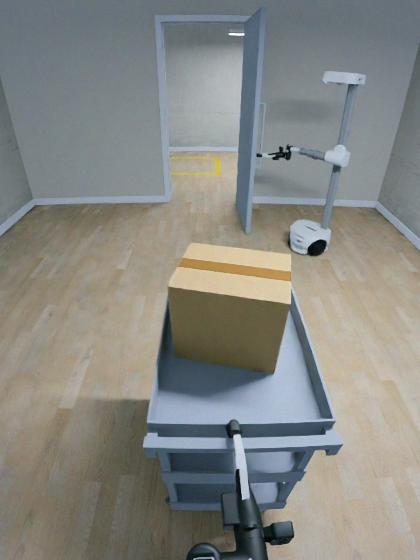

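move:
  blocking: false
  r2: {"base": {"translate_m": 0.5, "strafe_m": -0.02}, "pace": "slow", "contact_limits": {"translate_m": 0.6}}
  cameras: []

wait:
  seconds: 8
  cameras: ["r2_head_camera"]

Scene clock: 3246.50 s.
move: r2 moving
r1.base_odometry: x=-1.863 y=-1.093 heading=+1.497
r1.turned_by_wheels: +0.000
r1.turned_by_imu: +0.000
r1.base_tilt: forward=-1.6 right=+1.3
r1.lidar_m: 0.55 0.60 3.42 2.02 1.84 2.79 1.55 1.28 1.29 1.36 1.15 1.14
r1.base_status: not commanded
r1.joint_positions: lift_m=+0.660 arm_m=+0.200 wrist_yaw_rad=+0.843 wrist_pitch_rad=+0.002 wrist_roll_rad=+0.000 gripper_m=-0.029
r1.joint_status: not commanded
r1.measured_speeds: translate_m=+0.000 strafe_m=+0.000 rotate_rad=+0.000 lift_m=+0.000 arm_m=+0.000 wrist_yaw_rad=+0.000 wrist_pitch_rad=+0.000 wrist_roll_rad=+0.000
r1.motor_effort: lift_m=+23(23) arm_m=-5(5) wheel_0=+11(12) wheel_1=+0(0) wheel_2=+9(9)
r1.servo_current: wrist_yaw_rad=33(52) wrist_pitch_rad=46(46) wrist_roll_rad=52(65) gripper_m=65(78)
r1.contact_limits: translate_m 0.7
r1.hand_pose: x=+0.6281 y=+0.1572 z=+0.8372 quat_wxyz=(+0.912, +0.000, +0.001, +0.409) (m; r1's base frame)
r1.wrist_depth_mm: - - 244 243 243 242 242 / - - 244 243 243 244 243 / - - 245 244 244 243 243 / - - 245 244 245 244 244 / - - 245 245 246 244 244 / - - 246 182 245 244 245 / - 1921 247 179 246 246 246
r2.base_odometry: x=-0.524 y=-0.096 heading=-2.838
r2.turned_by_wheels: +0.000
r2.turned_by_imu: +0.001
r2.base_tilt: forward=-0.7 right=+0.0
r2.lidar_m: 0.38 0.42 2.50 2.37 2.49 1.88 1.81 1.92 2.36 2.27 2.43 0.42
r2.base_status: translate_m moving; strafe_m moving
r2.joint_positions: lift_m=+0.688 arm_m=+0.000 wrist_yaw_rad=+0.001 wrist_pitch_rad=+0.002 wrist_roll_rad=+1.568 gripper_m=-0.035
r2.joint_status: not commanded
r2.measured_speeds: translate_m=+0.048 strafe_m=-0.002 rotate_rad=-0.001 lift_m=+0.000 arm_m=+0.000 wrist_yaw_rad=-0.015 wrist_pitch_rad=+0.000 wrist_roll_rad=+0.000
r2.motor_effort: lift_m=+17(18) arm_m=+4(4) wheel_0=+8(13) wheel_1=+7(8) wheel_2=-14(16)
r2.servo_current: wrist_yaw_rad=59(65) wrist_pitch_rad=39(46) wrist_roll_rad=59(59) gripper_m=91(98)
r2.contact_limits: lift_m 0.2; translate_m 0.6
r2.hand_pose: x=+0.4593 y=-0.0872 z=+0.8655 quat_wxyz=(+0.708, +0.706, +0.001, -0.001) (m; r2's base frame)
r2.wrist_depth_mm: - - - 158 216 1661 - / - - - 160 219 - - / - 436 424 161 220 - - / - - 442 163 223 - - / - - 466 164 224 - - / - - 187 166 182 - - / - - - 112 229 1708 508
pictures: none
No camera images: "cameras" was empty.

Scene clock: 3252.30 s.
earlier move: r2 done
r1.base_odometry: x=-1.863 y=-1.093 heading=+1.497
r1.turned_by_wheels: +0.000
r1.turned_by_imu: +0.000
r1.base_tilt: forward=-1.6 right=+1.2
r1.lidar_m: 0.57 0.60 3.42 1.44 1.43 2.78 1.54 1.29 1.29 1.35 1.13 1.13
r1.base_status: not commanded
r1.joint_positions: lift_m=+0.660 arm_m=+0.200 wrist_yaw_rad=+0.843 wrist_pitch_rad=+0.002 wrist_roll_rad=+0.000 gripper_m=-0.029
r1.joint_status: not commanded
r1.measured_speeds: translate_m=+0.000 strafe_m=+0.000 rotate_rad=+0.000 lift_m=+0.000 arm_m=+0.000 wrist_yaw_rad=+0.000 wrist_pitch_rad=+0.000 wrist_roll_rad=+0.000
r1.motor_effort: lift_m=+23(23) arm_m=-5(5) wheel_0=+11(12) wheel_1=+0(0) wheel_2=+9(9)
r1.servo_current: wrist_yaw_rad=46(72) wrist_pitch_rad=39(52) wrist_roll_rad=52(65) gripper_m=72(78)
r1.contact_limits: translate_m 0.7
r1.hand_pose: x=+0.6281 y=+0.1572 z=+0.8372 quat_wxyz=(+0.912, +0.000, +0.001, +0.409) (m; r1's base frame)
r1.wrist_depth_mm: - - 244 243 242 242 242 / - - 244 244 243 243 243 / - - 245 243 244 244 244 / - - 245 244 245 243 243 / - - 246 244 245 244 244 / - - 245 182 246 246 245 / - 1921 246 179 246 246 246
r2.base_odometry: x=-0.995 y=-0.223 heading=-2.839
r2.turned_by_wheels: +0.000
r2.turned_by_imu: -0.002
r2.base_tilt: forward=-0.7 right=+0.1
r2.lidar_m: 0.42 3.29 2.49 2.37 2.54 2.40 2.31 2.44 2.33 2.27 0.38 0.36
r2.base_status: done
r2.joint_positions: lift_m=+0.688 arm_m=+0.000 wrist_yaw_rad=-0.007 wrist_pitch_rad=+0.002 wrist_roll_rad=+1.568 gripper_m=-0.035
r2.joint_status: not commanded
r2.measured_speeds: translate_m=+0.000 strafe_m=+0.000 rotate_rad=+0.000 lift_m=+0.000 arm_m=+0.000 wrist_yaw_rad=+0.000 wrist_pitch_rad=+0.000 wrist_roll_rad=+0.000
r2.motor_effort: lift_m=+18(18) arm_m=+4(5) wheel_0=+3(13) wheel_1=+5(8) wheel_2=-9(17)
r2.servo_current: wrist_yaw_rad=59(65) wrist_pitch_rad=46(52) wrist_roll_rad=52(65) gripper_m=91(98)
r2.contact_limits: lift_m 0.2; translate_m 0.6
r2.hand_pose: x=+0.4587 y=-0.0893 z=+0.8655 quat_wxyz=(+0.708, +0.706, -0.001, -0.003) (m; r2's base frame)
r2.wrist_depth_mm: - 342 343 108 160 161 - / - 382 379 114 171 171 - / - 433 424 121 182 - - / - - 480 133 200 654 - / - - - 146 217 1708 517 / - - 184 157 180 1708 1205 / - - - 112 259 1863 1308
wait: 5.80 of 8 s (r2 has come to rest)
pictures: r2_head_camera
Images, in order (width x height): r2_head_camera 420x560.

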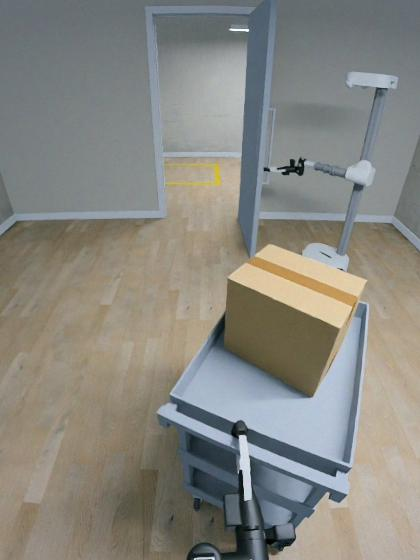

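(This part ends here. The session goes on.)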